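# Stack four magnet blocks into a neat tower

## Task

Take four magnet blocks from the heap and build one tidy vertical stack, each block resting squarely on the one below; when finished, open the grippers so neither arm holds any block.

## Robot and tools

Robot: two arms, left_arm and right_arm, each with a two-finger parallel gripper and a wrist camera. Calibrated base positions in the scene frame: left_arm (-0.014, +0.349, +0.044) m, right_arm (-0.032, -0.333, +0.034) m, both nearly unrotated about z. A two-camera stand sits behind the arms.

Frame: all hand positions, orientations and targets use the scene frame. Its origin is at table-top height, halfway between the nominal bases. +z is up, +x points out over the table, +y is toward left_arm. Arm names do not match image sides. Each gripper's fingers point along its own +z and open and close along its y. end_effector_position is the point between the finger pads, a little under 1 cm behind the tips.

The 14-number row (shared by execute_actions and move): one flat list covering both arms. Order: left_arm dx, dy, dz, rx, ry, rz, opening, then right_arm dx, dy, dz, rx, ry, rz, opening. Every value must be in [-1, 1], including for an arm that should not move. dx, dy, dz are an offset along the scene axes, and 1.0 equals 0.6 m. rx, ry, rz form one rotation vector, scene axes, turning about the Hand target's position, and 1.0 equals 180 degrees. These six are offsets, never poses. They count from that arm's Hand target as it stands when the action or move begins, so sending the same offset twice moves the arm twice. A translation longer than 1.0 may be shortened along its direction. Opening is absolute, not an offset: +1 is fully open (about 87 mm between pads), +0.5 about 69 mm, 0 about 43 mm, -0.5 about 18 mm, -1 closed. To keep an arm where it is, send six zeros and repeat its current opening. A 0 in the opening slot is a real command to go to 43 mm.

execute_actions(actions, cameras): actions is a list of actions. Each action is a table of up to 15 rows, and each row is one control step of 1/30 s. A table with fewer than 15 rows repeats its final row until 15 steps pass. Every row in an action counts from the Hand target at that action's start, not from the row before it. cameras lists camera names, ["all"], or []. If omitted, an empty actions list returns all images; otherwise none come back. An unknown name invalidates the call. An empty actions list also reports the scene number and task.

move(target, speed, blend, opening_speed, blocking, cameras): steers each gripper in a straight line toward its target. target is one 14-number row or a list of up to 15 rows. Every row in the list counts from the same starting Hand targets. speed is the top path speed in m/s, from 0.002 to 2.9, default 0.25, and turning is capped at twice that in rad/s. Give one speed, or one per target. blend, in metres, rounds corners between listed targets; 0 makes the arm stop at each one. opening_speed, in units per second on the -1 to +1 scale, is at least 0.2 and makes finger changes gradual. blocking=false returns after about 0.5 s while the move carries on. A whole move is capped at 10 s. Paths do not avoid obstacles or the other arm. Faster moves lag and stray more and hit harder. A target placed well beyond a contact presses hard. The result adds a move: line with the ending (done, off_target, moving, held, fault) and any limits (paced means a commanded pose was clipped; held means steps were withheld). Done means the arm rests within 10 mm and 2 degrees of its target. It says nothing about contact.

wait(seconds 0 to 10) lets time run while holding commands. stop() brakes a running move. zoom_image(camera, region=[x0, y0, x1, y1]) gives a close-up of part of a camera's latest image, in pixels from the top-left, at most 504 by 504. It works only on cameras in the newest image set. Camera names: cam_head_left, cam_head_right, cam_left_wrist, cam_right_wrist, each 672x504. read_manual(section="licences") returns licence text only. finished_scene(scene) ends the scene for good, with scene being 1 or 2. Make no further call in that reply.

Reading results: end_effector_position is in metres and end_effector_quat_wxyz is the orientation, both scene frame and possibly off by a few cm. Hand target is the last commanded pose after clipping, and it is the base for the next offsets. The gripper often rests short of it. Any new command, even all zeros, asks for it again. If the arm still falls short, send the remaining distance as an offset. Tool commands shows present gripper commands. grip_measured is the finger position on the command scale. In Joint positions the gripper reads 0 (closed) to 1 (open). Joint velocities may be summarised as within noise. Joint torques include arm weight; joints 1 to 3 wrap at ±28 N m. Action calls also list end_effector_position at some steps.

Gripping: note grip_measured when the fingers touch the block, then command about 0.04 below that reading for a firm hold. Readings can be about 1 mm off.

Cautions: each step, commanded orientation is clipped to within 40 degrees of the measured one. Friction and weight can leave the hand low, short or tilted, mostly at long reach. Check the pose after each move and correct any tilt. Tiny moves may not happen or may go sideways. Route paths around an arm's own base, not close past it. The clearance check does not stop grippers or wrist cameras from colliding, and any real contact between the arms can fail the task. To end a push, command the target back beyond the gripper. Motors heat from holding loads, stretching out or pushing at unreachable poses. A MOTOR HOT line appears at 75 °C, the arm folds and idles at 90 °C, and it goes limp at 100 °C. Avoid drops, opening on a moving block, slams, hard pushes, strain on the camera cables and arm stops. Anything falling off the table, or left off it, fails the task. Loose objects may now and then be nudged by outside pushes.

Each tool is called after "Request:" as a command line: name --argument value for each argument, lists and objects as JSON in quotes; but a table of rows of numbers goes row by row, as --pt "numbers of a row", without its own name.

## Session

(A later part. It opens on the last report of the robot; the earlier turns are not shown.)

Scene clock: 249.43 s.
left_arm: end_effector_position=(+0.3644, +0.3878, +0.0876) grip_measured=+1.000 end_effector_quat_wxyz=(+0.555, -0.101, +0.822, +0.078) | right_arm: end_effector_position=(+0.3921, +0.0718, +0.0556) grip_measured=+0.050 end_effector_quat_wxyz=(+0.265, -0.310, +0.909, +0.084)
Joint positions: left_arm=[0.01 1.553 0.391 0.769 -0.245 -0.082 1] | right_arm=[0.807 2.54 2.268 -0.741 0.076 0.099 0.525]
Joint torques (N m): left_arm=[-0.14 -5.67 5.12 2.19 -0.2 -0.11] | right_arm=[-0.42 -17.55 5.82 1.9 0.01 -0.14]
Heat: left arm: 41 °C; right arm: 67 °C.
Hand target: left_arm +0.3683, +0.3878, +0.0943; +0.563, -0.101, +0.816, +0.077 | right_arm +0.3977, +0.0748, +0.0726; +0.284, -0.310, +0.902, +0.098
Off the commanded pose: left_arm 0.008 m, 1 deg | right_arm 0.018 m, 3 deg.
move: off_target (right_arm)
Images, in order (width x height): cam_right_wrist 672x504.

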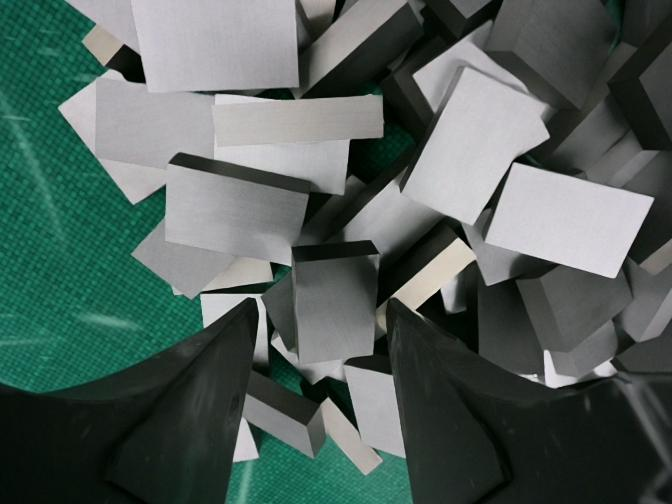

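Request:
move --pt "0 0 0 0 0 0 1 0.021 0.006 -0.013 0 0 0 0.05" --pt "0 0 0 0 0 0 1 0.021 0.006 -0.013 0 0 0 -0.4" --pt "0 0 0 0 0 0 1 0.0 -0.03 0.11 0 0 0 -0.4" --speed '[0.06,0.1,0.15]' --opening_speed 0.9 --cameras '["cam_right_wrist"]'

Scene clock: 258.33 s.
left_arm: end_effector_position=(+0.3644, +0.3878, +0.0876) grip_measured=+1.000 end_effector_quat_wxyz=(+0.555, -0.101, +0.822, +0.078) | right_arm: end_effector_position=(+0.3917, +0.0519, +0.1075) grip_measured=-0.317 end_effector_quat_wxyz=(+0.257, -0.309, +0.912, +0.080)
Joint positions: left_arm=[0.01 1.553 0.391 0.769 -0.245 -0.082 1] | right_arm=[0.78 2.491 2.389 -0.928 0.062 0.079 0.342]
Joint torques (N m): left_arm=[-0.18 -5.64 5.09 2.19 -0.2 -0.1] | right_arm=[-0.18 -17.29 9.88 1.53 0.02 -0.12]
Heat: left arm: 41 °C; right arm: 67 °C.
Hand target: left_arm +0.3683, +0.3878, +0.0943; +0.563, -0.101, +0.816, +0.077 | right_arm +0.3977, +0.0568, +0.1386; +0.284, -0.310, +0.902, +0.097
Off the commanded pose: left_arm 0.008 m, 1 deg | right_arm 0.032 m, 4 deg.
move: off_target (right_arm); target 2's new opening was sent with right_arm's hand 0.011 m and 2 deg from that target
Images, in order (width x height): cam_right_wrist 672x504.

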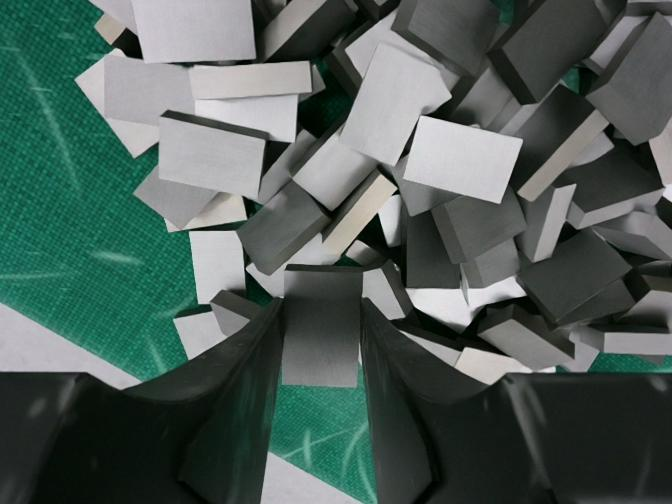

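Request:
move --pt "0 0 0 0 0 0 1 -0.03 -0.2 0.0 0 0 -0.2 -0.4" --pt "0 0 0 0 0 0 1 0.035 -0.365 -0.08 0 0 -0.422 -0.4" --speed 0.35 --blend '[0.05,0]' --cameras '["cam_right_wrist"]'

Request:
zoom_image --camera "cam_right_wrist" --region '[230, 180, 430, 400]'

Scene clock: 269.00 s.
left_arm: end_effector_position=(+0.3644, +0.3878, +0.0876) grip_measured=+1.000 end_effector_quat_wxyz=(+0.555, -0.101, +0.822, +0.078) | right_arm: end_effector_position=(+0.4096, -0.1634, +0.0800) grip_measured=-0.317 end_effector_quat_wxyz=(+0.266, +0.301, +0.910, -0.099)
Joint positions: left_arm=[0.01 1.553 0.391 0.769 -0.245 -0.082 1] | right_arm=[0.515 2.22 1.834 -0.933 0.523 1.057 0.342]
Joint torques (N m): left_arm=[-0.17 -5.59 5.16 2.2 -0.18 -0.11] | right_arm=[0.31 -11.38 9.59 0.77 0.87 0.16]
Heat: left arm: 41 °C; right arm: 68 °C.
Hand target: left_arm +0.3683, +0.3878, +0.0943; +0.563, -0.101, +0.816, +0.077 | right_arm +0.4188, -0.1622, +0.0906; +0.284, +0.310, +0.902, -0.098
Off the commanded pose: left_arm 0.008 m, 1 deg | right_arm 0.014 m, 3 deg.
move: off_target (right_arm)
Images, in order (width x height): cam_right_wrist 672x504.

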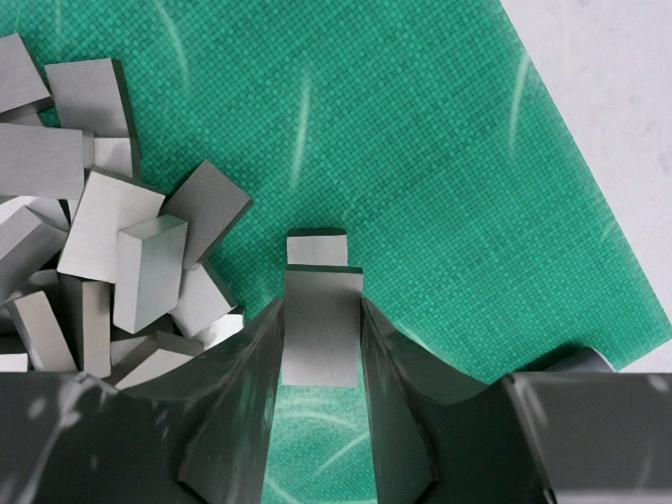

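Scaled by 2.291 from the camera's 672x504 image, which has a finer 960x720 frame.

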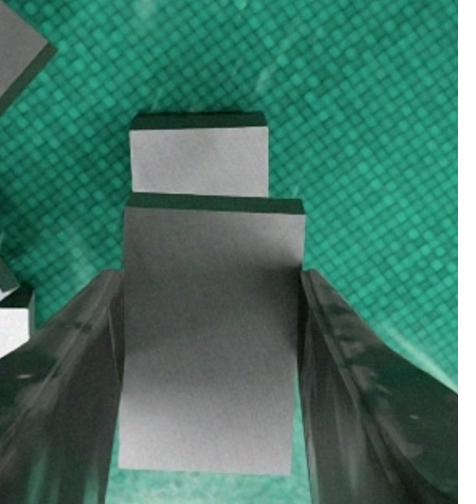

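Request:
move --target '[0,0,0,0,0,0,1,0.0,0.0073,-0.045,-0.0237,-0.0307,0.018,-0.4]' --speed 0.12 --cameras '["cam_right_wrist"]'

Request:
zoom_image --camera "cam_right_wrist" --region '[230, 180, 430, 400]'

Scene clock: 281.90 s.
left_arm: end_effector_position=(+0.3644, +0.3878, +0.0876) grip_measured=+1.000 end_effector_quat_wxyz=(+0.555, -0.101, +0.822, +0.078) | right_arm: end_effector_position=(+0.4117, -0.1576, +0.0510) grip_measured=-0.317 end_effector_quat_wxyz=(+0.317, +0.276, +0.900, -0.113)
Joint positions: left_arm=[0.01 1.553 0.391 0.769 -0.245 -0.082 1] | right_arm=[0.561 2.22 1.68 -0.724 0.624 1.027 0.342]
Joint torques (N m): left_arm=[-0.16 -5.67 5.08 2.19 -0.21 -0.1] | right_arm=[0.38 -13.98 5.6 1.32 0.92 -0.05]
Heat: left arm: 42 °C; right arm: 66 °C.
Hand target: left_arm +0.3683, +0.3878, +0.0943; +0.563, -0.101, +0.816, +0.077 | right_arm +0.4188, -0.1579, +0.0635; +0.341, +0.279, +0.891, -0.108
Off the commanded pose: left_arm 0.008 m, 1 deg | right_arm 0.014 m, 3 deg.
move: off_target (right_arm)
Images, in order (width x height): cam_right_wrist 672x504.

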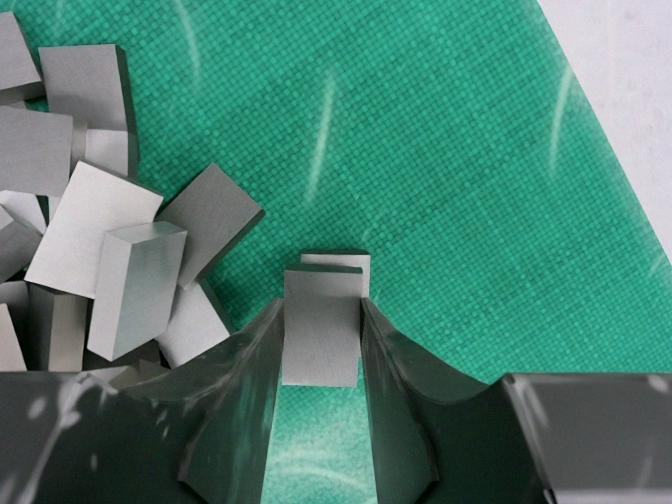

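Scaled by 2.291 from the camera's 672x504 image, which has a finer 960x720 frame.

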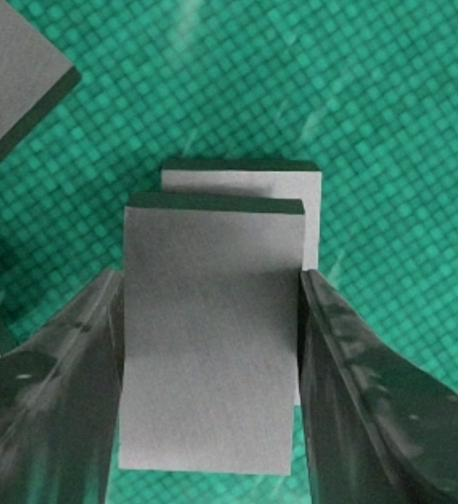

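Request:
move --target '[0,0,0,0,0,0,1,-0.002,-0.008,-0.012,0,0,0.006,-0.4]' --speed 0.06 --cameras '["cam_right_wrist"]'

Request:
zoom_image --camera "cam_right_wrist" --region '[230, 180, 430, 400]'

Scene clock: 289.10 s.
left_arm: end_effector_position=(+0.3644, +0.3878, +0.0876) grip_measured=+1.000 end_effector_quat_wxyz=(+0.555, -0.101, +0.822, +0.078) | right_arm: end_effector_position=(+0.4081, -0.1606, +0.0415) grip_measured=-0.317 end_effector_quat_wxyz=(+0.318, +0.262, +0.904, -0.116)
Joint positions: left_arm=[0.01 1.553 0.391 0.769 -0.245 -0.082 1] | right_arm=[0.561 2.213 1.626 -0.669 0.625 0.992 0.342]
Joint torques (N m): left_arm=[-0.13 -5.64 5.12 2.19 -0.19 -0.1] | right_arm=[-0.46 -14.72 5.24 1.45 0.78 -0.06]
Heat: left arm: 42 °C; right arm: 65 °C.
Hand target: left_arm +0.3683, +0.3878, +0.0943; +0.563, -0.101, +0.816, +0.077 | right_arm +0.4176, -0.1627, +0.0563; +0.342, +0.270, +0.894, -0.105
Off the commanded pose: left_arm 0.008 m, 1 deg | right_arm 0.018 m, 3 deg.
move: off_target (right_arm)
Images, in order (width x height): cam_right_wrist 672x504.

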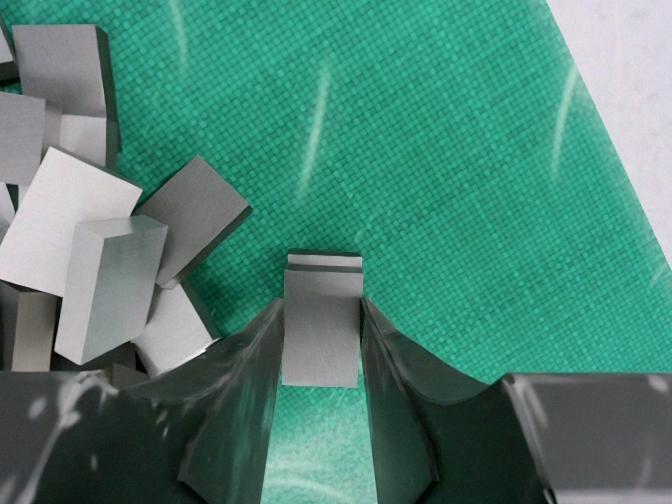

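Scaled by 2.291 from the camera's 672x504 image, which has a finer 960x720 frame.

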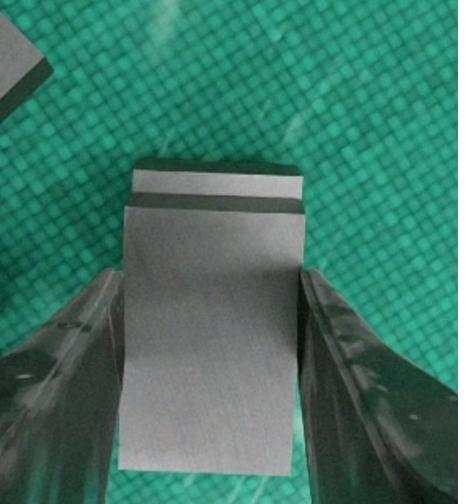

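Request:
move --target '[0,0,0,0,0,0,1,0.008,-0.005,-0.002,0,0,0,-0.4]' --speed 0.06 --cameras '["cam_right_wrist"]'

Request:
zoom_image --camera "cam_right_wrist" --region '[230, 180, 430, 400]'

Scene clock: 297.93 s.
left_arm: end_effector_position=(+0.3644, +0.3878, +0.0876) grip_measured=+1.000 end_effector_quat_wxyz=(+0.555, -0.101, +0.822, +0.078) | right_arm: end_effector_position=(+0.4131, -0.1648, +0.0424) grip_measured=-0.317 end_effector_quat_wxyz=(+0.321, +0.264, +0.902, -0.115)
Joint positions: left_arm=[0.01 1.553 0.391 0.769 -0.245 -0.082 1] | right_arm=[0.548 2.213 1.626 -0.653 0.625 0.98 0.342]
Joint torques (N m): left_arm=[-0.1 -5.57 5.15 2.18 -0.19 -0.11] | right_arm=[-0.35 -13.78 6.09 1.37 0.72 -0.08]
Heat: left arm: 42 °C; right arm: 68 °C.
Hand target: left_arm +0.3683, +0.3878, +0.0943; +0.563, -0.101, +0.816, +0.077 | right_arm +0.4223, -0.1656, +0.0551; +0.342, +0.270, +0.894, -0.105
Off the commanded pose: left_arm 0.008 m, 1 deg | right_arm 0.016 m, 3 deg.
move: off_target (right_arm)
Images, in order (width x height): cam_right_wrist 672x504.

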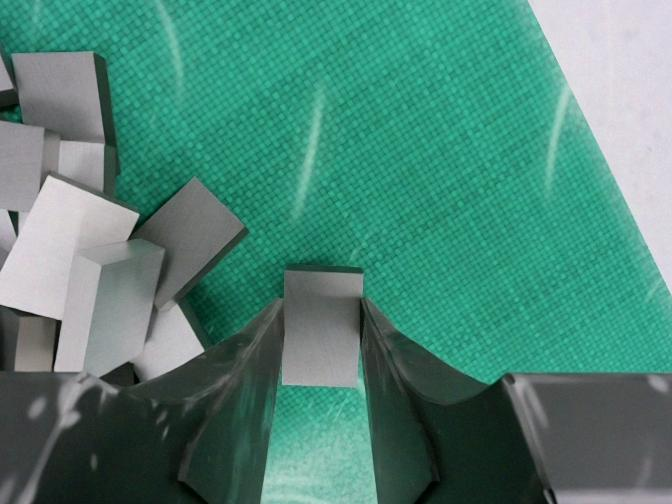

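Scaled by 2.291 from the camera's 672x504 image, which has a finer 960x720 frame.

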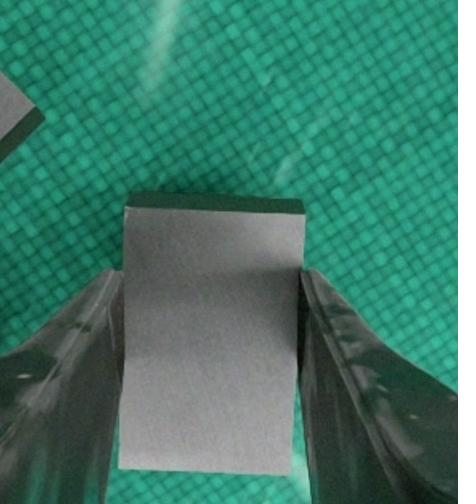

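Request:
move --target '[0,0,0,0,0,0,1,-0.005,0.0035,-0.008,0,0,0,-0.4]' --speed 0.06 --cameras '["cam_right_wrist"]'

Request:
zoom_image --camera "cam_right_wrist" --region '[230, 180, 430, 400]'

Scene clock: 302.17 s.
left_arm: end_effector_position=(+0.3644, +0.3878, +0.0876) grip_measured=+1.000 end_effector_quat_wxyz=(+0.555, -0.101, +0.822, +0.078) | right_arm: end_effector_position=(+0.4143, -0.1643, +0.0414) grip_measured=-0.317 end_effector_quat_wxyz=(+0.324, +0.265, +0.901, -0.113)
Joint positions: left_arm=[0.01 1.553 0.391 0.769 -0.245 -0.082 1] | right_arm=[0.548 2.213 1.621 -0.64 0.625 0.979 0.342]
Joint torques (N m): left_arm=[-0.13 -5.59 5.11 2.19 -0.19 -0.1] | right_arm=[0.25 -13.57 5.16 1.4 0.75 0.02]
Heat: left arm: 42 °C; right arm: 69 °C.
Hand target: left_arm +0.3683, +0.3878, +0.0943; +0.563, -0.101, +0.816, +0.077 | right_arm +0.4194, -0.1636, +0.0503; +0.342, +0.270, +0.894, -0.105
Off the commanded pose: left_arm 0.008 m, 1 deg | right_arm 0.010 m, 2 deg.
move: done
Images, in order (width x height): cam_right_wrist 672x504.

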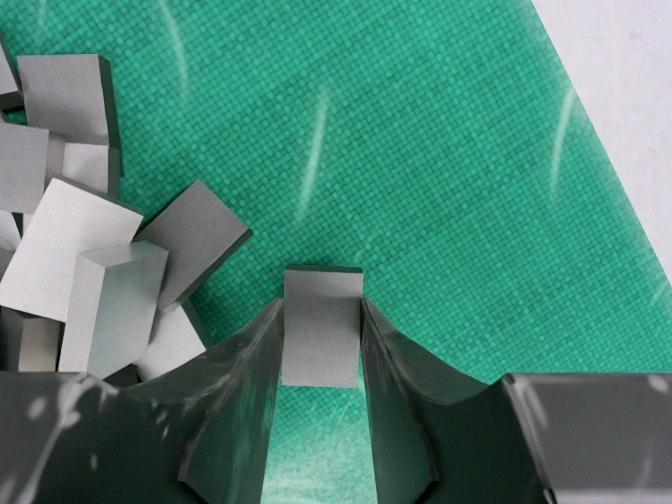

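Scaled by 2.291 from the camera's 672x504 image, which has a finer 960x720 frame.

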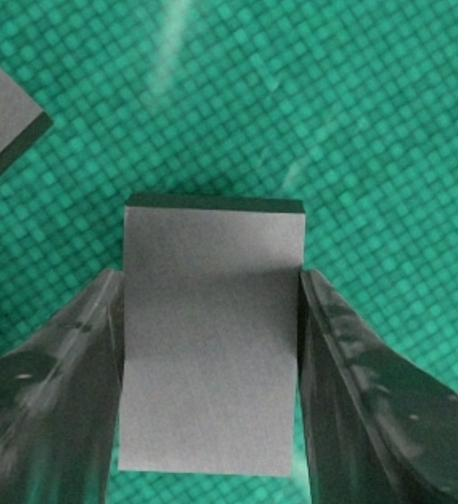

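Request:
move --target '[0,0,0,0,0,0,1,-0.012,0.006,0.001,0,0,0,-0.4]' --speed 0.06 --cameras '["cam_right_wrist"]'

Request:
zoom_image --camera "cam_right_wrist" --region '[230, 180, 430, 400]'

Scene clock: 306.70 s.
left_arm: end_effector_position=(+0.3644, +0.3878, +0.0876) grip_measured=+1.000 end_effector_quat_wxyz=(+0.555, -0.101, +0.822, +0.078) | right_arm: end_effector_position=(+0.4130, -0.1628, +0.0415) grip_measured=-0.317 end_effector_quat_wxyz=(+0.331, +0.265, +0.899, -0.113)
Joint positions: left_arm=[0.01 1.553 0.391 0.769 -0.245 -0.082 1] | right_arm=[0.556 2.206 1.603 -0.623 0.637 0.984 0.342]
Joint torques (N m): left_arm=[-0.08 -5.65 5.11 2.21 -0.19 -0.09] | right_arm=[0.87 -14.26 4.92 1.17 0.72 0.12]
Heat: left arm: 42 °C; right arm: 69 °C.
Hand target: left_arm +0.3683, +0.3878, +0.0943; +0.563, -0.101, +0.816, +0.077 | right_arm +0.4122, -0.1599, +0.0511; +0.342, +0.270, +0.894, -0.105
Off the commanded pose: left_arm 0.008 m, 1 deg | right_arm 0.010 m, 2 deg.
move: done
Images, in order (width x height): cam_right_wrist 672x504.

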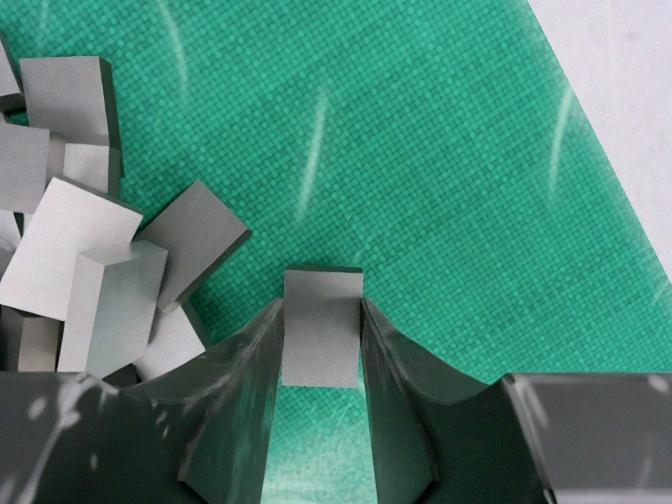

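Scaled by 2.291 from the camera's 672x504 image, which has a finer 960x720 frame.

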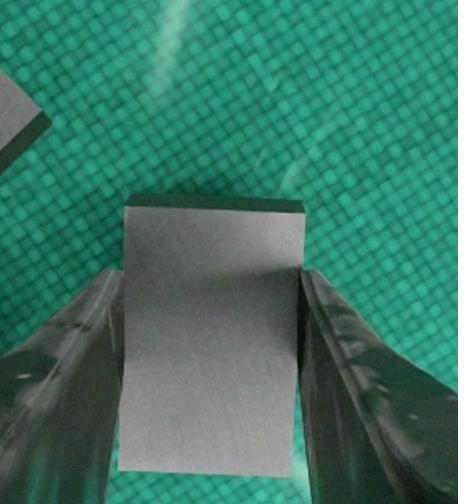

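Request:
move --target '[0,0,0,0,0,0,1,-0.002,0.0,0.02,0,0,0,-0.4]' --speed 0.08 --cameras '["cam_right_wrist"]'

Request:
zoom_image --camera "cam_right_wrist" --region '[230, 180, 430, 400]'

Scene clock: 311.47 s.
left_arm: end_effector_position=(+0.3644, +0.3878, +0.0876) grip_measured=+1.000 end_effector_quat_wxyz=(+0.555, -0.101, +0.822, +0.078) | right_arm: end_effector_position=(+0.4082, -0.1633, +0.0428) grip_measured=-0.317 end_effector_quat_wxyz=(+0.325, +0.261, +0.901, -0.118)
Joint positions: left_arm=[0.01 1.553 0.391 0.769 -0.245 -0.082 1] | right_arm=[0.56 2.2 1.603 -0.646 0.637 0.984 0.342]
Joint torques (N m): left_arm=[-0.14 -5.61 5.09 2.2 -0.19 -0.12] | right_arm=[0.62 -15.61 6.32 0.98 0.7 0.18]
Heat: left arm: 42 °C; right arm: 70 °C.
Hand target: left_arm +0.3683, +0.3878, +0.0943; +0.563, -0.101, +0.816, +0.077 | right_arm +0.4110, -0.1599, +0.0631; +0.342, +0.270, +0.894, -0.105
Off the commanded pose: left_arm 0.008 m, 1 deg | right_arm 0.021 m, 3 deg.
move: off_target (right_arm)
Images, in order (width x height): cam_right_wrist 672x504.

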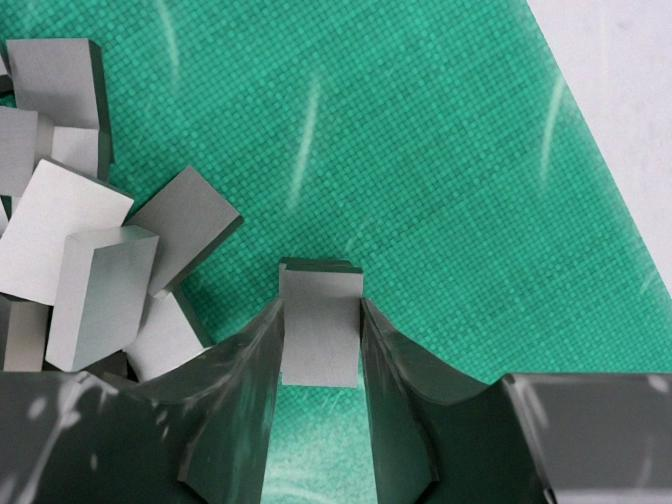

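Scaled by 2.291 from the camera's 672x504 image, which has a finer 960x720 frame.

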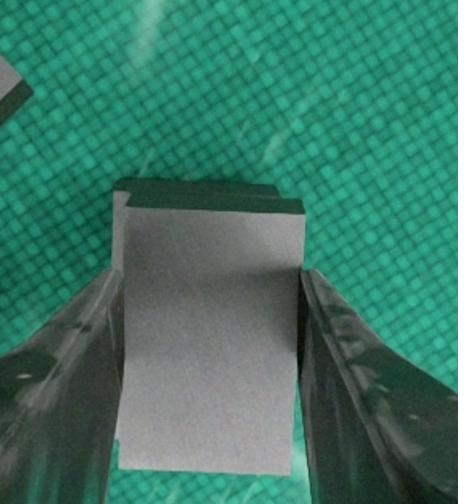

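Request:
move --target '[0,0,0,0,0,0,1,0.006,0.005,-0.003,0,0,0,-0.4]' --speed 0.08 --cameras '["cam_right_wrist"]'

Request:
zoom_image --camera "cam_right_wrist" --region '[230, 180, 430, 400]'

Scene clock: 315.77 s.
left_arm: end_effector_position=(+0.3644, +0.3878, +0.0876) grip_measured=+1.000 end_effector_quat_wxyz=(+0.555, -0.101, +0.822, +0.078) | right_arm: end_effector_position=(+0.4076, -0.1636, +0.0426) grip_measured=-0.317 end_effector_quat_wxyz=(+0.324, +0.261, +0.901, -0.119)
Joint positions: left_arm=[0.01 1.553 0.391 0.769 -0.245 -0.082 1] | right_arm=[0.56 2.2 1.603 -0.649 0.637 0.987 0.342]
Joint torques (N m): left_arm=[-0.16 -5.67 5.11 2.2 -0.19 -0.08] | right_arm=[0.8 -13.79 8.38 0.93 0.7 0.16]
Heat: left arm: 42 °C; right arm: 71 °C.
Hand target: left_arm +0.3683, +0.3878, +0.0943; +0.563, -0.101, +0.816, +0.077 | right_arm +0.4146, -0.1569, +0.0613; +0.342, +0.270, +0.894, -0.105
Off the commanded pose: left_arm 0.008 m, 1 deg | right_arm 0.021 m, 3 deg.
move: off_target (right_arm)
Images, in order (width x height): cam_right_wrist 672x504.

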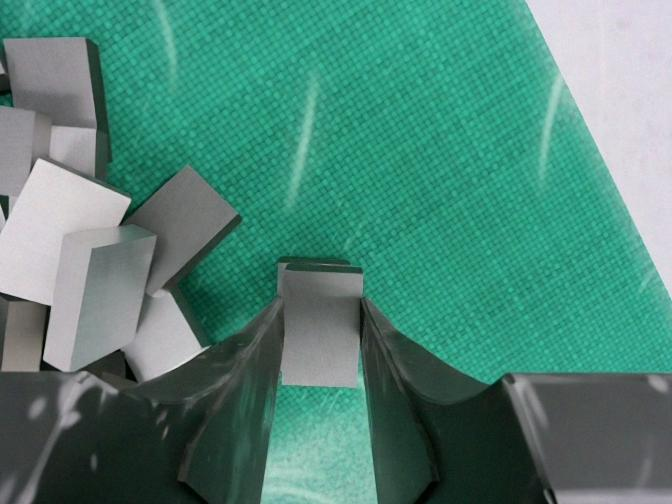

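Scaled by 2.291 from the camera's 672x504 image, which has a finer 960x720 frame.

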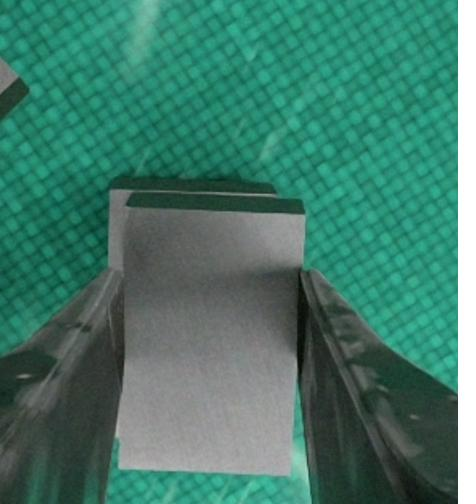

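Request:
move --target '[0,0,0,0,0,0,1,0.003,0.007,-0.006,0,0,0,-0.4]' --speed 0.1 --cameras '["cam_right_wrist"]'

Request:
zoom_image --camera "cam_right_wrist" --region '[230, 180, 430, 400]'

Scene clock: 320.23 s.
left_arm: end_effector_position=(+0.3644, +0.3878, +0.0876) grip_measured=+1.000 end_effector_quat_wxyz=(+0.555, -0.101, +0.822, +0.078) | right_arm: end_effector_position=(+0.4066, -0.1597, +0.0438) grip_measured=-0.317 end_effector_quat_wxyz=(+0.325, +0.260, +0.902, -0.117)
Joint positions: left_arm=[0.01 1.553 0.391 0.769 -0.245 -0.082 1] | right_arm=[0.568 2.2 1.609 -0.656 0.637 0.992 0.342]
Joint torques (N m): left_arm=[-0.13 -5.76 5.12 2.18 -0.19 -0.11] | right_arm=[0.55 -11.93 9.37 0.99 0.73 0.2]
Heat: left arm: 42 °C; right arm: 71 °C.
Hand target: left_arm +0.3683, +0.3878, +0.0943; +0.563, -0.101, +0.816, +0.077 | right_arm +0.4164, -0.1527, +0.0577; +0.342, +0.270, +0.894, -0.105
Off the commanded pose: left_arm 0.008 m, 1 deg | right_arm 0.018 m, 3 deg.
move: off_target (right_arm)
Images, in order (width x height): cam_right_wrist 672x504.

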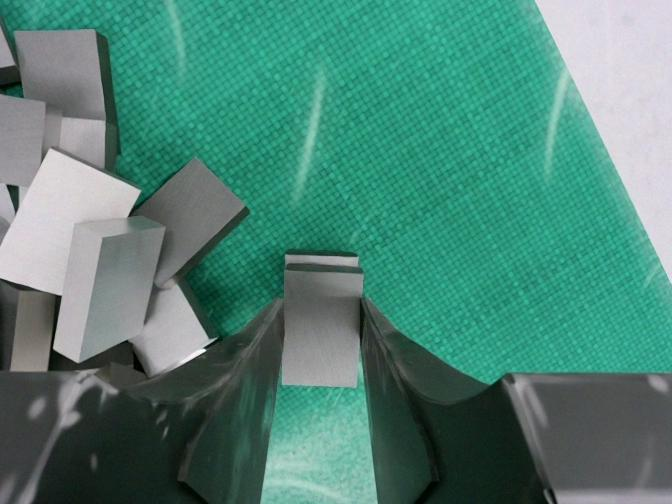

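Scaled by 2.291 from the camera's 672x504 image, which has a finer 960x720 frame.

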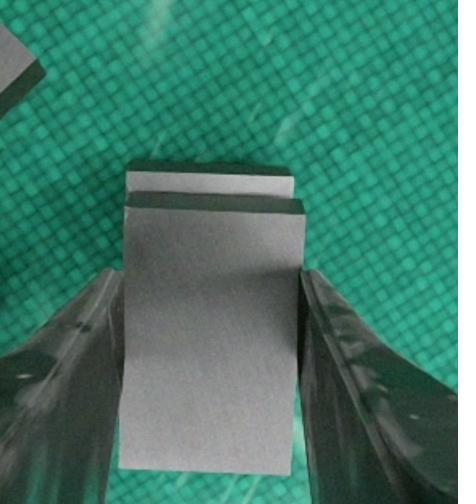

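Request:
move --target '[0,0,0,0,0,0,1,0.007,-0.002,-0.006,0,0,0,-0.4]' --speed 0.1 --cameras '["cam_right_wrist"]'

Request:
zoom_image --camera "cam_right_wrist" --region '[230, 180, 430, 400]'

Scene clock: 324.93 s.
left_arm: end_effector_position=(+0.3644, +0.3878, +0.0876) grip_measured=+1.000 end_effector_quat_wxyz=(+0.555, -0.101, +0.822, +0.078) | right_arm: end_effector_position=(+0.4082, -0.1588, +0.0436) grip_measured=-0.317 end_effector_quat_wxyz=(+0.325, +0.260, +0.902, -0.116)
Joint positions: left_arm=[0.01 1.553 0.391 0.769 -0.245 -0.082 1] | right_arm=[0.568 2.206 1.617 -0.656 0.637 0.993 0.342]
Joint torques (N m): left_arm=[-0.08 -5.56 5.15 2.21 -0.17 -0.08] | right_arm=[0.01 -11.12 9.39 1.12 0.69 0.09]
Heat: left arm: 42 °C; right arm: 70 °C.
Hand target: left_arm +0.3683, +0.3878, +0.0943; +0.563, -0.101, +0.816, +0.077 | right_arm +0.4206, -0.1539, +0.0540; +0.342, +0.270, +0.894, -0.105
Off the commanded pose: left_arm 0.008 m, 1 deg | right_arm 0.017 m, 3 deg.
move: off_target (right_arm)
Images, in order (width x height): cam_right_wrist 672x504.

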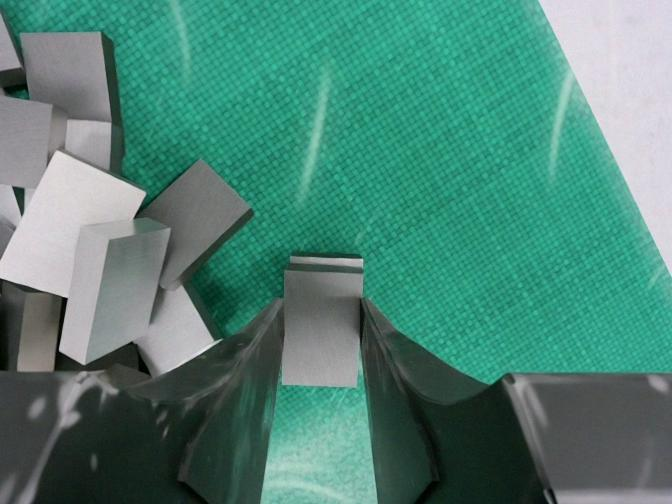

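Scaled by 2.291 from the camera's 672x504 image, which has a finer 960x720 frame.

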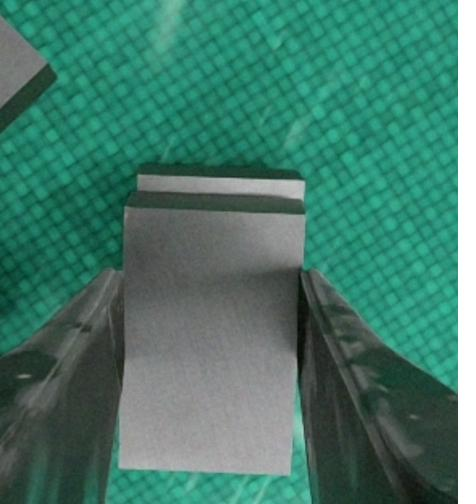

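Request:
move --target '[0,0,0,0,0,0,1,0.006,-0.003,-0.008,0,0,0,-0.4]' --speed 0.1 --cameras '["cam_right_wrist"]'

Request:
zoom_image --camera "cam_right_wrist" --region '[230, 180, 430, 400]'

Scene clock: 330.40 s.
left_arm: end_effector_position=(+0.3644, +0.3878, +0.0876) grip_measured=+1.000 end_effector_quat_wxyz=(+0.555, -0.101, +0.822, +0.078) | right_arm: end_effector_position=(+0.4096, -0.1596, +0.0418) grip_measured=-0.317 end_effector_quat_wxyz=(+0.325, +0.262, +0.901, -0.117)
Joint positions: left_arm=[0.01 1.553 0.391 0.769 -0.245 -0.082 1] | right_arm=[0.565 2.213 1.622 -0.655 0.637 0.993 0.342]
Joint torques (N m): left_arm=[-0.14 -5.61 5.18 2.21 -0.2 -0.11] | right_arm=[-0.34 -10.66 9.13 1.3 0.67 -0.01]
Heat: left arm: 42 °C; right arm: 70 °C.
Hand target: left_arm +0.3683, +0.3878, +0.0943; +0.563, -0.101, +0.816, +0.077 | right_arm +0.4242, -0.1557, +0.0492; +0.342, +0.270, +0.894, -0.105
Off the commanded pose: left_arm 0.008 m, 1 deg | right_arm 0.017 m, 3 deg.
move: off_target (right_arm)
Images, in order (width x height): cam_right_wrist 672x504.

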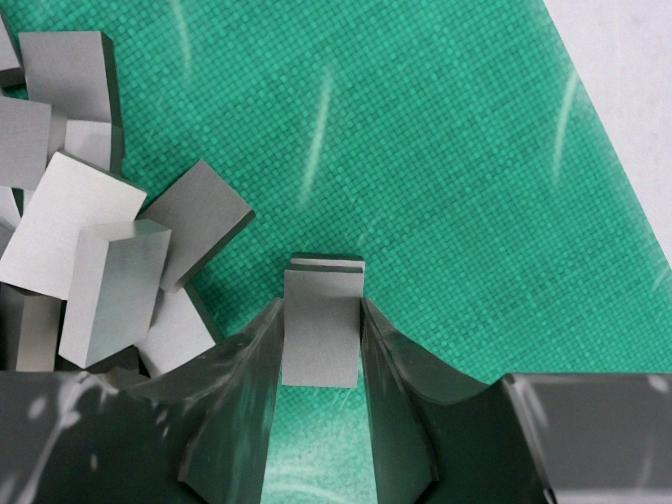

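Scaled by 2.291 from the camera's 672x504 image, which has a finer 960x720 frame.

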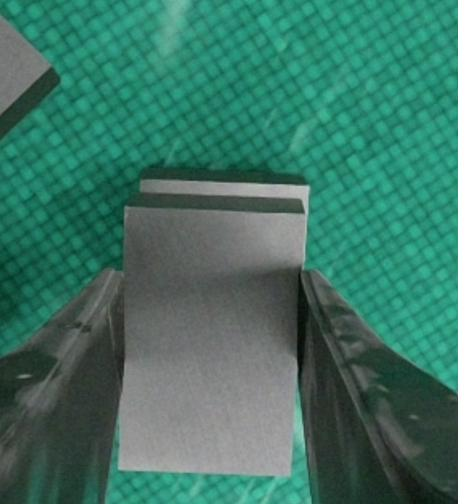

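Request:
move --target '[0,0,0,0,0,0,1,0.003,-0.005,-0.01,0,0,0,-0.4]' --speed 0.1 --cameras '["cam_right_wrist"]'

Request:
zoom_image --camera "cam_right_wrist" --region '[230, 180, 430, 400]'

Scene clock: 333.63 s.
left_arm: end_effector_position=(+0.3644, +0.3878, +0.0876) grip_measured=+1.000 end_effector_quat_wxyz=(+0.555, -0.101, +0.822, +0.078) | right_arm: end_effector_position=(+0.4119, -0.1604, +0.0413) grip_measured=-0.317 end_effector_quat_wxyz=(+0.327, +0.262, +0.901, -0.116)
Joint positions: left_arm=[0.01 1.553 0.391 0.769 -0.245 -0.082 1] | right_arm=[0.561 2.215 1.622 -0.645 0.637 0.987 0.342]
Joint torques (N m): left_arm=[-0.14 -5.63 5.09 2.19 -0.18 -0.11] | right_arm=[-0.68 -10.17 7.95 1.5 0.62 -0.06]
Heat: left arm: 42 °C; right arm: 69 °C.
Hand target: left_arm +0.3683, +0.3878, +0.0943; +0.563, -0.101, +0.816, +0.077 | right_arm +0.4260, -0.1587, +0.0432; +0.342, +0.270, +0.894, -0.105
Off the commanded pose: left_arm 0.008 m, 1 deg | right_arm 0.014 m, 2 deg.
move: off_target (right_arm)
Images, in order (width x height): cam_right_wrist 672x504.

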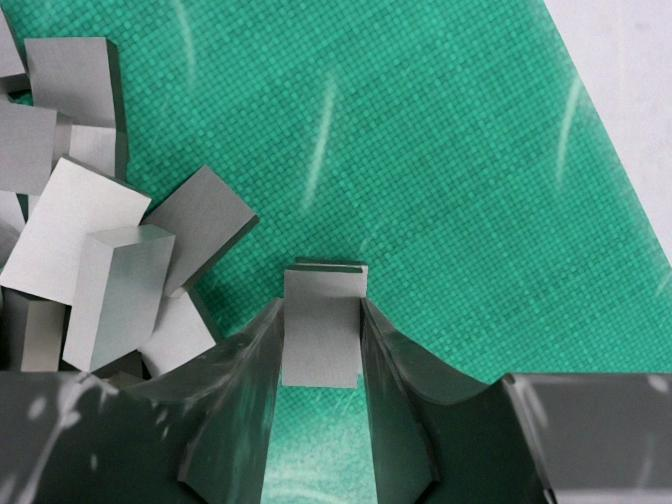

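Scaled by 2.291 from the camera's 672x504 image, which has a finer 960x720 frame.

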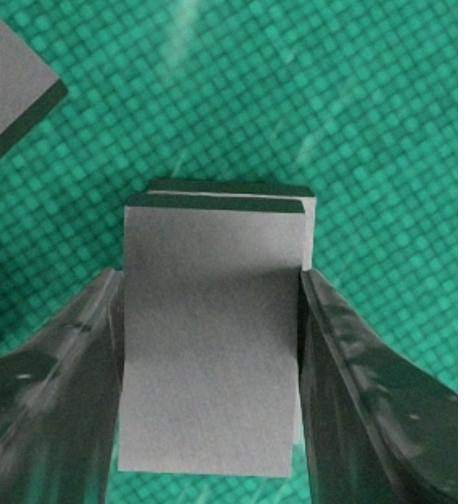

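Request:
move --target '[0,0,0,0,0,0,1,-0.004,-0.006,0.0,0,0,0,-0.4]' --speed 0.1 --cameras '["cam_right_wrist"]'

Request:
zoom_image --camera "cam_right_wrist" --region '[230, 180, 430, 400]'

Scene clock: 340.67 s.
left_arm: end_effector_position=(+0.3644, +0.3878, +0.0876) grip_measured=+1.000 end_effector_quat_wxyz=(+0.555, -0.101, +0.822, +0.078) | right_arm: end_effector_position=(+0.4169, -0.1620, +0.0424) grip_measured=-0.317 end_effector_quat_wxyz=(+0.332, +0.266, +0.898, -0.111)
Joint positions: left_arm=[0.01 1.553 0.391 0.769 -0.245 -0.082 1] | right_arm=[0.553 2.215 1.622 -0.627 0.637 0.984 0.342]
Joint torques (N m): left_arm=[-0.2 -5.67 5.07 2.19 -0.2 -0.1] | right_arm=[-0.38 -11.44 5.97 1.46 0.6 -0.06]
Heat: left arm: 42 °C; right arm: 66 °C.
Hand target: left_arm +0.3683, +0.3878, +0.0943; +0.563, -0.101, +0.816, +0.077 | right_arm +0.4236, -0.1624, +0.0431; +0.342, +0.270, +0.894, -0.105
Off the commanded pose: left_arm 0.008 m, 1 deg | right_arm 0.007 m, 1 deg.
move: done
Images, in order (width x height): cam_right_wrist 672x504.

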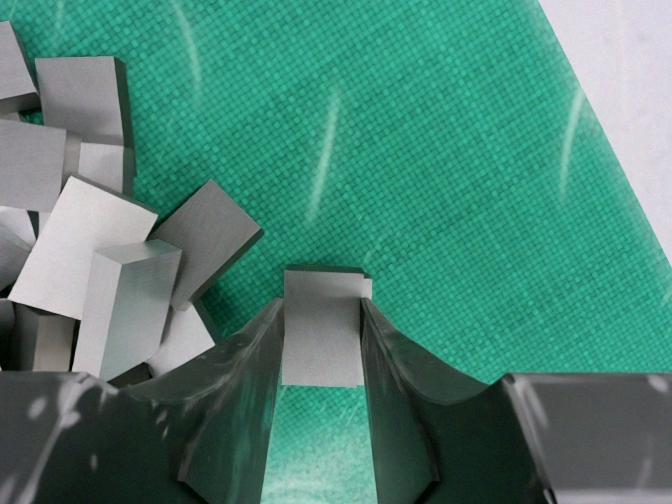

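Scaled by 2.291 from the camera's 672x504 image, which has a finer 960x720 frame.

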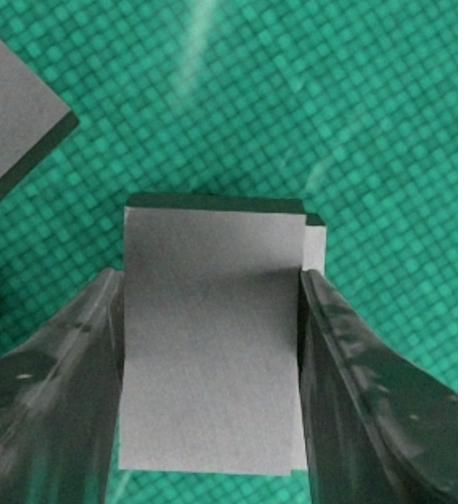

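Request:
move --target '[0,0,0,0,0,0,1,-0.014,-0.003,0.01,0,0,0,-0.4]' --speed 0.1 --cameras '["cam_right_wrist"]'

Request:
zoom_image --camera "cam_right_wrist" --region '[230, 180, 430, 400]'

Scene clock: 345.67 s.
left_arm: end_effector_position=(+0.3644, +0.3878, +0.0876) grip_measured=+1.000 end_effector_quat_wxyz=(+0.555, -0.101, +0.822, +0.078) | right_arm: end_effector_position=(+0.4164, -0.1622, +0.0411) grip_measured=-0.317 end_effector_quat_wxyz=(+0.336, +0.268, +0.897, -0.108)
Joint positions: left_arm=[0.01 1.553 0.391 0.769 -0.245 -0.082 1] | right_arm=[0.553 2.207 1.6 -0.602 0.637 0.984 0.342]
Joint torques (N m): left_arm=[-0.13 -5.64 5.14 2.21 -0.18 -0.1] | right_arm=[0.09 -14.13 4.83 1.19 0.62 0]
Heat: left arm: 42 °C; right arm: 65 °C.
Hand target: left_arm +0.3683, +0.3878, +0.0943; +0.563, -0.101, +0.816, +0.077 | right_arm +0.4152, -0.1642, +0.0492; +0.342, +0.270, +0.894, -0.105
Off the commanded pose: left_arm 0.008 m, 1 deg | right_arm 0.008 m, 1 deg.
move: done
Images, in order (width x height): cam_right_wrist 672x504.

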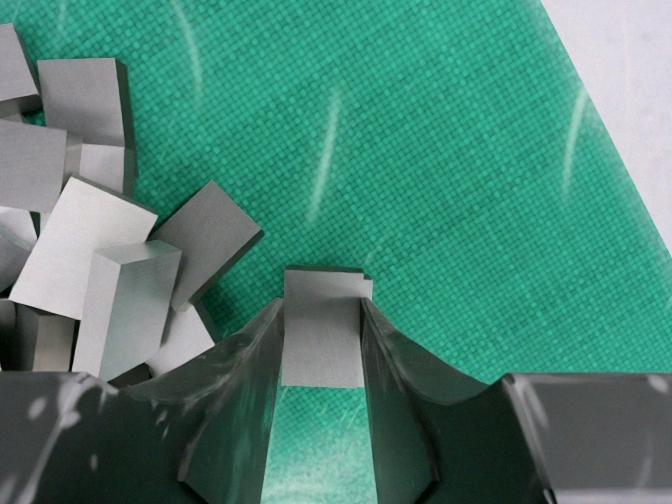

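Scaled by 2.291 from the camera's 672x504 image, which has a finer 960x720 frame.

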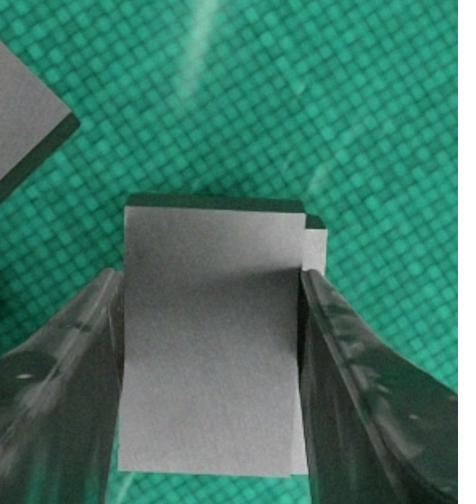

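Request:
move --pt "0 0 0 0 0 0 1 0.008 -0.001 0.06 0 0 0 -0.4" --pt "0 0 0 0 0 0 1 0.008 -0.001 0.009 0 0 0 -0.4" --speed 0.12 --cameras '["cam_right_wrist"]'

Request:
zoom_image --camera "cam_right_wrist" --region '[230, 180, 430, 400]'

Scene clock: 352.23 s.
left_arm: end_effector_position=(+0.3644, +0.3878, +0.0876) grip_measured=+1.000 end_effector_quat_wxyz=(+0.555, -0.101, +0.822, +0.078) | right_arm: end_effector_position=(+0.4144, -0.1634, +0.0540) grip_measured=-0.317 end_effector_quat_wxyz=(+0.333, +0.266, +0.898, -0.110)
Joint positions: left_arm=[0.01 1.553 0.391 0.769 -0.245 -0.082 1] | right_arm=[0.553 2.186 1.622 -0.651 0.637 0.982 0.342]
Joint torques (N m): left_arm=[-0.12 -5.65 5.12 2.2 -0.18 -0.1] | right_arm=[-0.46 -11.52 5.74 1.47 0.59 -0.07]
Heat: left arm: 42 °C; right arm: 66 °C.
Hand target: left_arm +0.3683, +0.3878, +0.0943; +0.563, -0.101, +0.816, +0.077 | right_arm +0.4200, -0.1648, +0.0546; +0.342, +0.270, +0.894, -0.105
Off the commanded pose: left_arm 0.008 m, 1 deg | right_arm 0.006 m, 1 deg.
move: done
Images, in order (width x height): cam_right_wrist 672x504.

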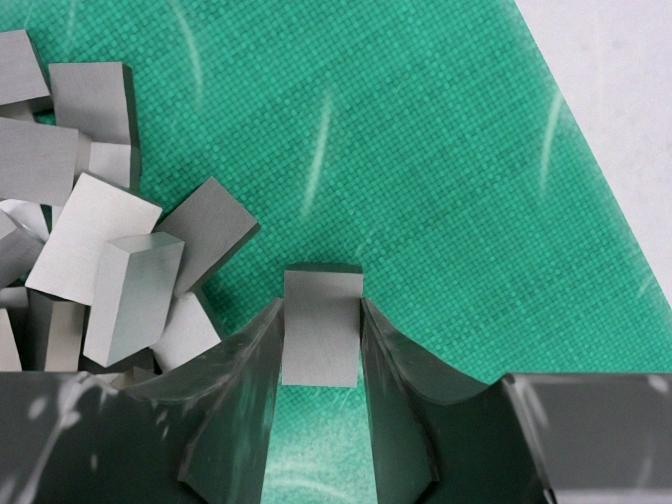

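Scaled by 2.291 from the camera's 672x504 image, which has a finer 960x720 frame.

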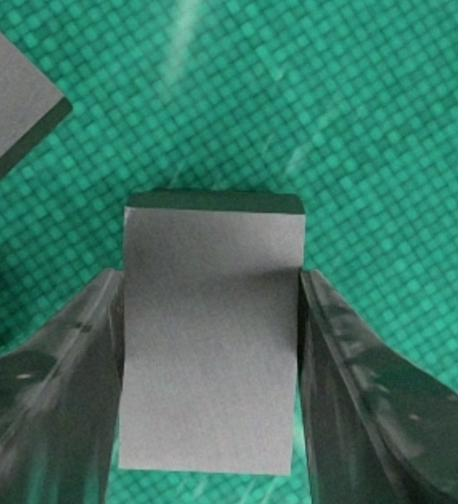

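Request:
move --target '[0,0,0,0,0,0,1,-0.005,-0.001,-0.016,0,0,0,-0.4]' --speed 0.08 --cameras '["cam_right_wrist"]'

Request:
zoom_image --camera "cam_right_wrist" --region '[230, 180, 430, 400]'

Scene clock: 358.50 s.
left_arm: end_effector_position=(+0.3644, +0.3878, +0.0876) grip_measured=+1.000 end_effector_quat_wxyz=(+0.555, -0.101, +0.822, +0.078) | right_arm: end_effector_position=(+0.4120, -0.1648, +0.0456) grip_measured=-0.317 end_effector_quat_wxyz=(+0.334, +0.266, +0.898, -0.110)
Joint positions: left_arm=[0.01 1.553 0.391 0.769 -0.245 -0.082 1] | right_arm=[0.553 2.186 1.586 -0.614 0.637 0.982 0.342]
Joint torques (N m): left_arm=[-0.1 -5.59 5.05 2.2 -0.19 -0.11] | right_arm=[-0.32 -11.15 5.67 1.46 0.62 -0.04]
Heat: left arm: 42 °C; right arm: 65 °C.
Hand target: left_arm +0.3683, +0.3878, +0.0943; +0.563, -0.101, +0.816, +0.077 | right_arm +0.4170, -0.1654, +0.0450; +0.342, +0.270, +0.894, -0.105
Off the commanded pose: left_arm 0.008 m, 1 deg | right_arm 0.005 m, 1 deg.
move: done
Images, in order (width x height): cam_right_wrist 672x504.

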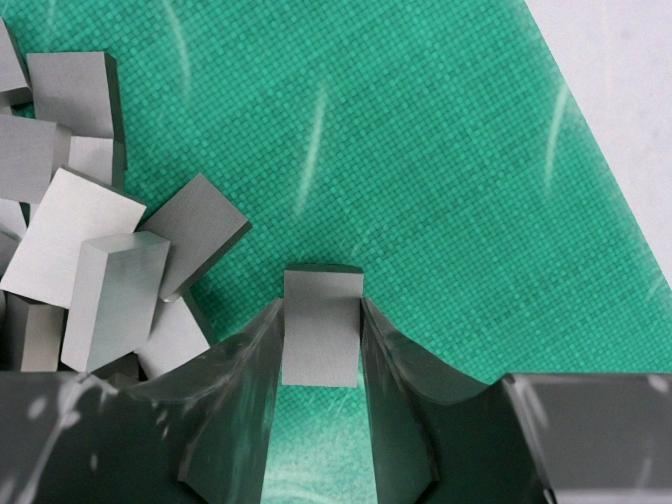

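Scaled by 2.291 from the camera's 672x504 image, which has a finer 960x720 frame.

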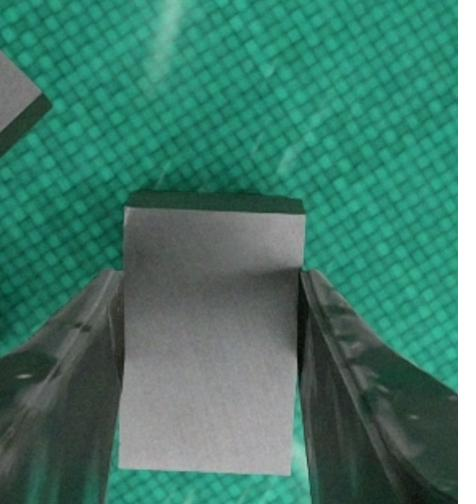

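Request:
move --pt "0 0 0 0 0 0 1 -0.006 0.003 -0.016 0 0 0 -0.4" --pt "0 0 0 0 0 0 1 -0.006 0.003 -0.016 0 0 0 -0.1" --pt "0 0 0 0 0 0 1 -0.12 0.083 0.16 0 0 0 -0.1" --speed '[0.06,0.1,0.2]' --opening_speed 0.5 --cameras '["cam_right_wrist","cam_head_right"]'

Request:
zoom_image --camera "cam_right_wrist" --region '[240, 40, 400, 240]'

Scene clock: 368.23 s.
left_arm: end_effector_position=(+0.3644, +0.3878, +0.0876) grip_measured=+1.000 end_effector_quat_wxyz=(+0.555, -0.101, +0.822, +0.078) | right_arm: end_effector_position=(+0.3374, -0.1175, +0.1228) grip_measured=-0.100 end_effector_quat_wxyz=(+0.322, +0.257, +0.904, -0.117)
Joint positions: left_arm=[0.01 1.553 0.391 0.769 -0.245 -0.082 1] | right_arm=[0.745 2.043 1.698 -1.035 0.677 1.201 0.45]
Joint torques (N m): left_arm=[-0.12 -5.59 5.08 2.2 -0.19 -0.11] | right_arm=[0.12 -11.95 9.18 0.62 0.89 0.2]
Heat: left arm: 42 °C; right arm: 64 °C.
Hand target: left_arm +0.3683, +0.3878, +0.0943; +0.563, -0.101, +0.816, +0.077 | right_arm +0.3450, -0.1156, +0.1410; +0.342, +0.270, +0.894, -0.105
Off the commanded pose: left_arm 0.008 m, 1 deg | right_arm 0.020 m, 3 deg.
move: off_target (right_arm)
Images, in order (width x height): cam_head_right 672x504, cam_right_wrist 672x504.

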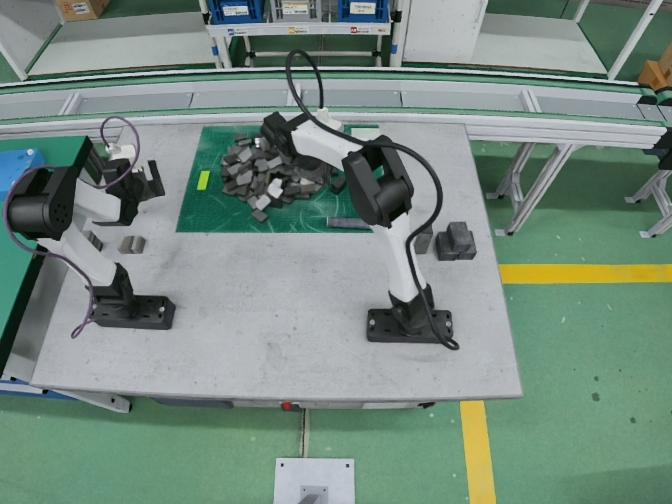

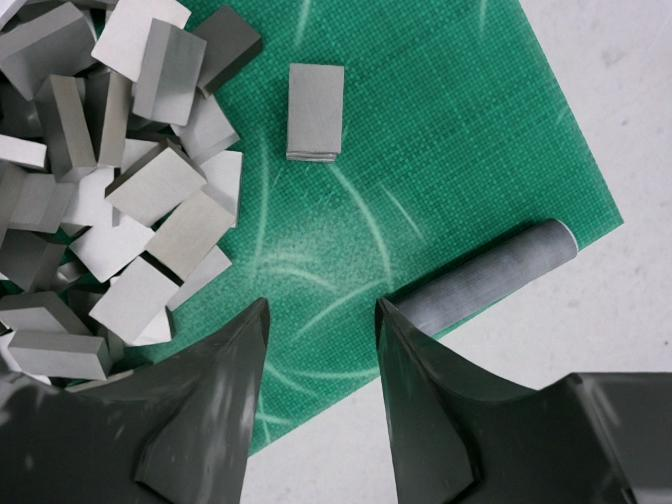

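Scaled by 2.520 from the camera's 672x504 image, which has a finer 960x720 frame.

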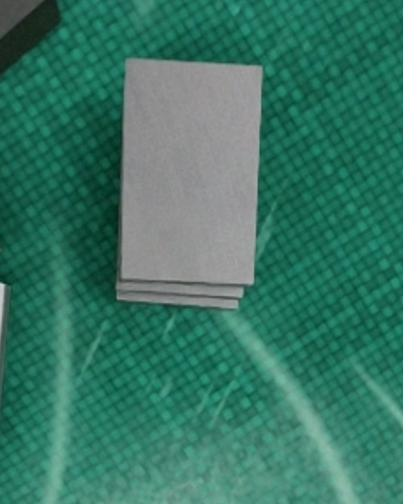

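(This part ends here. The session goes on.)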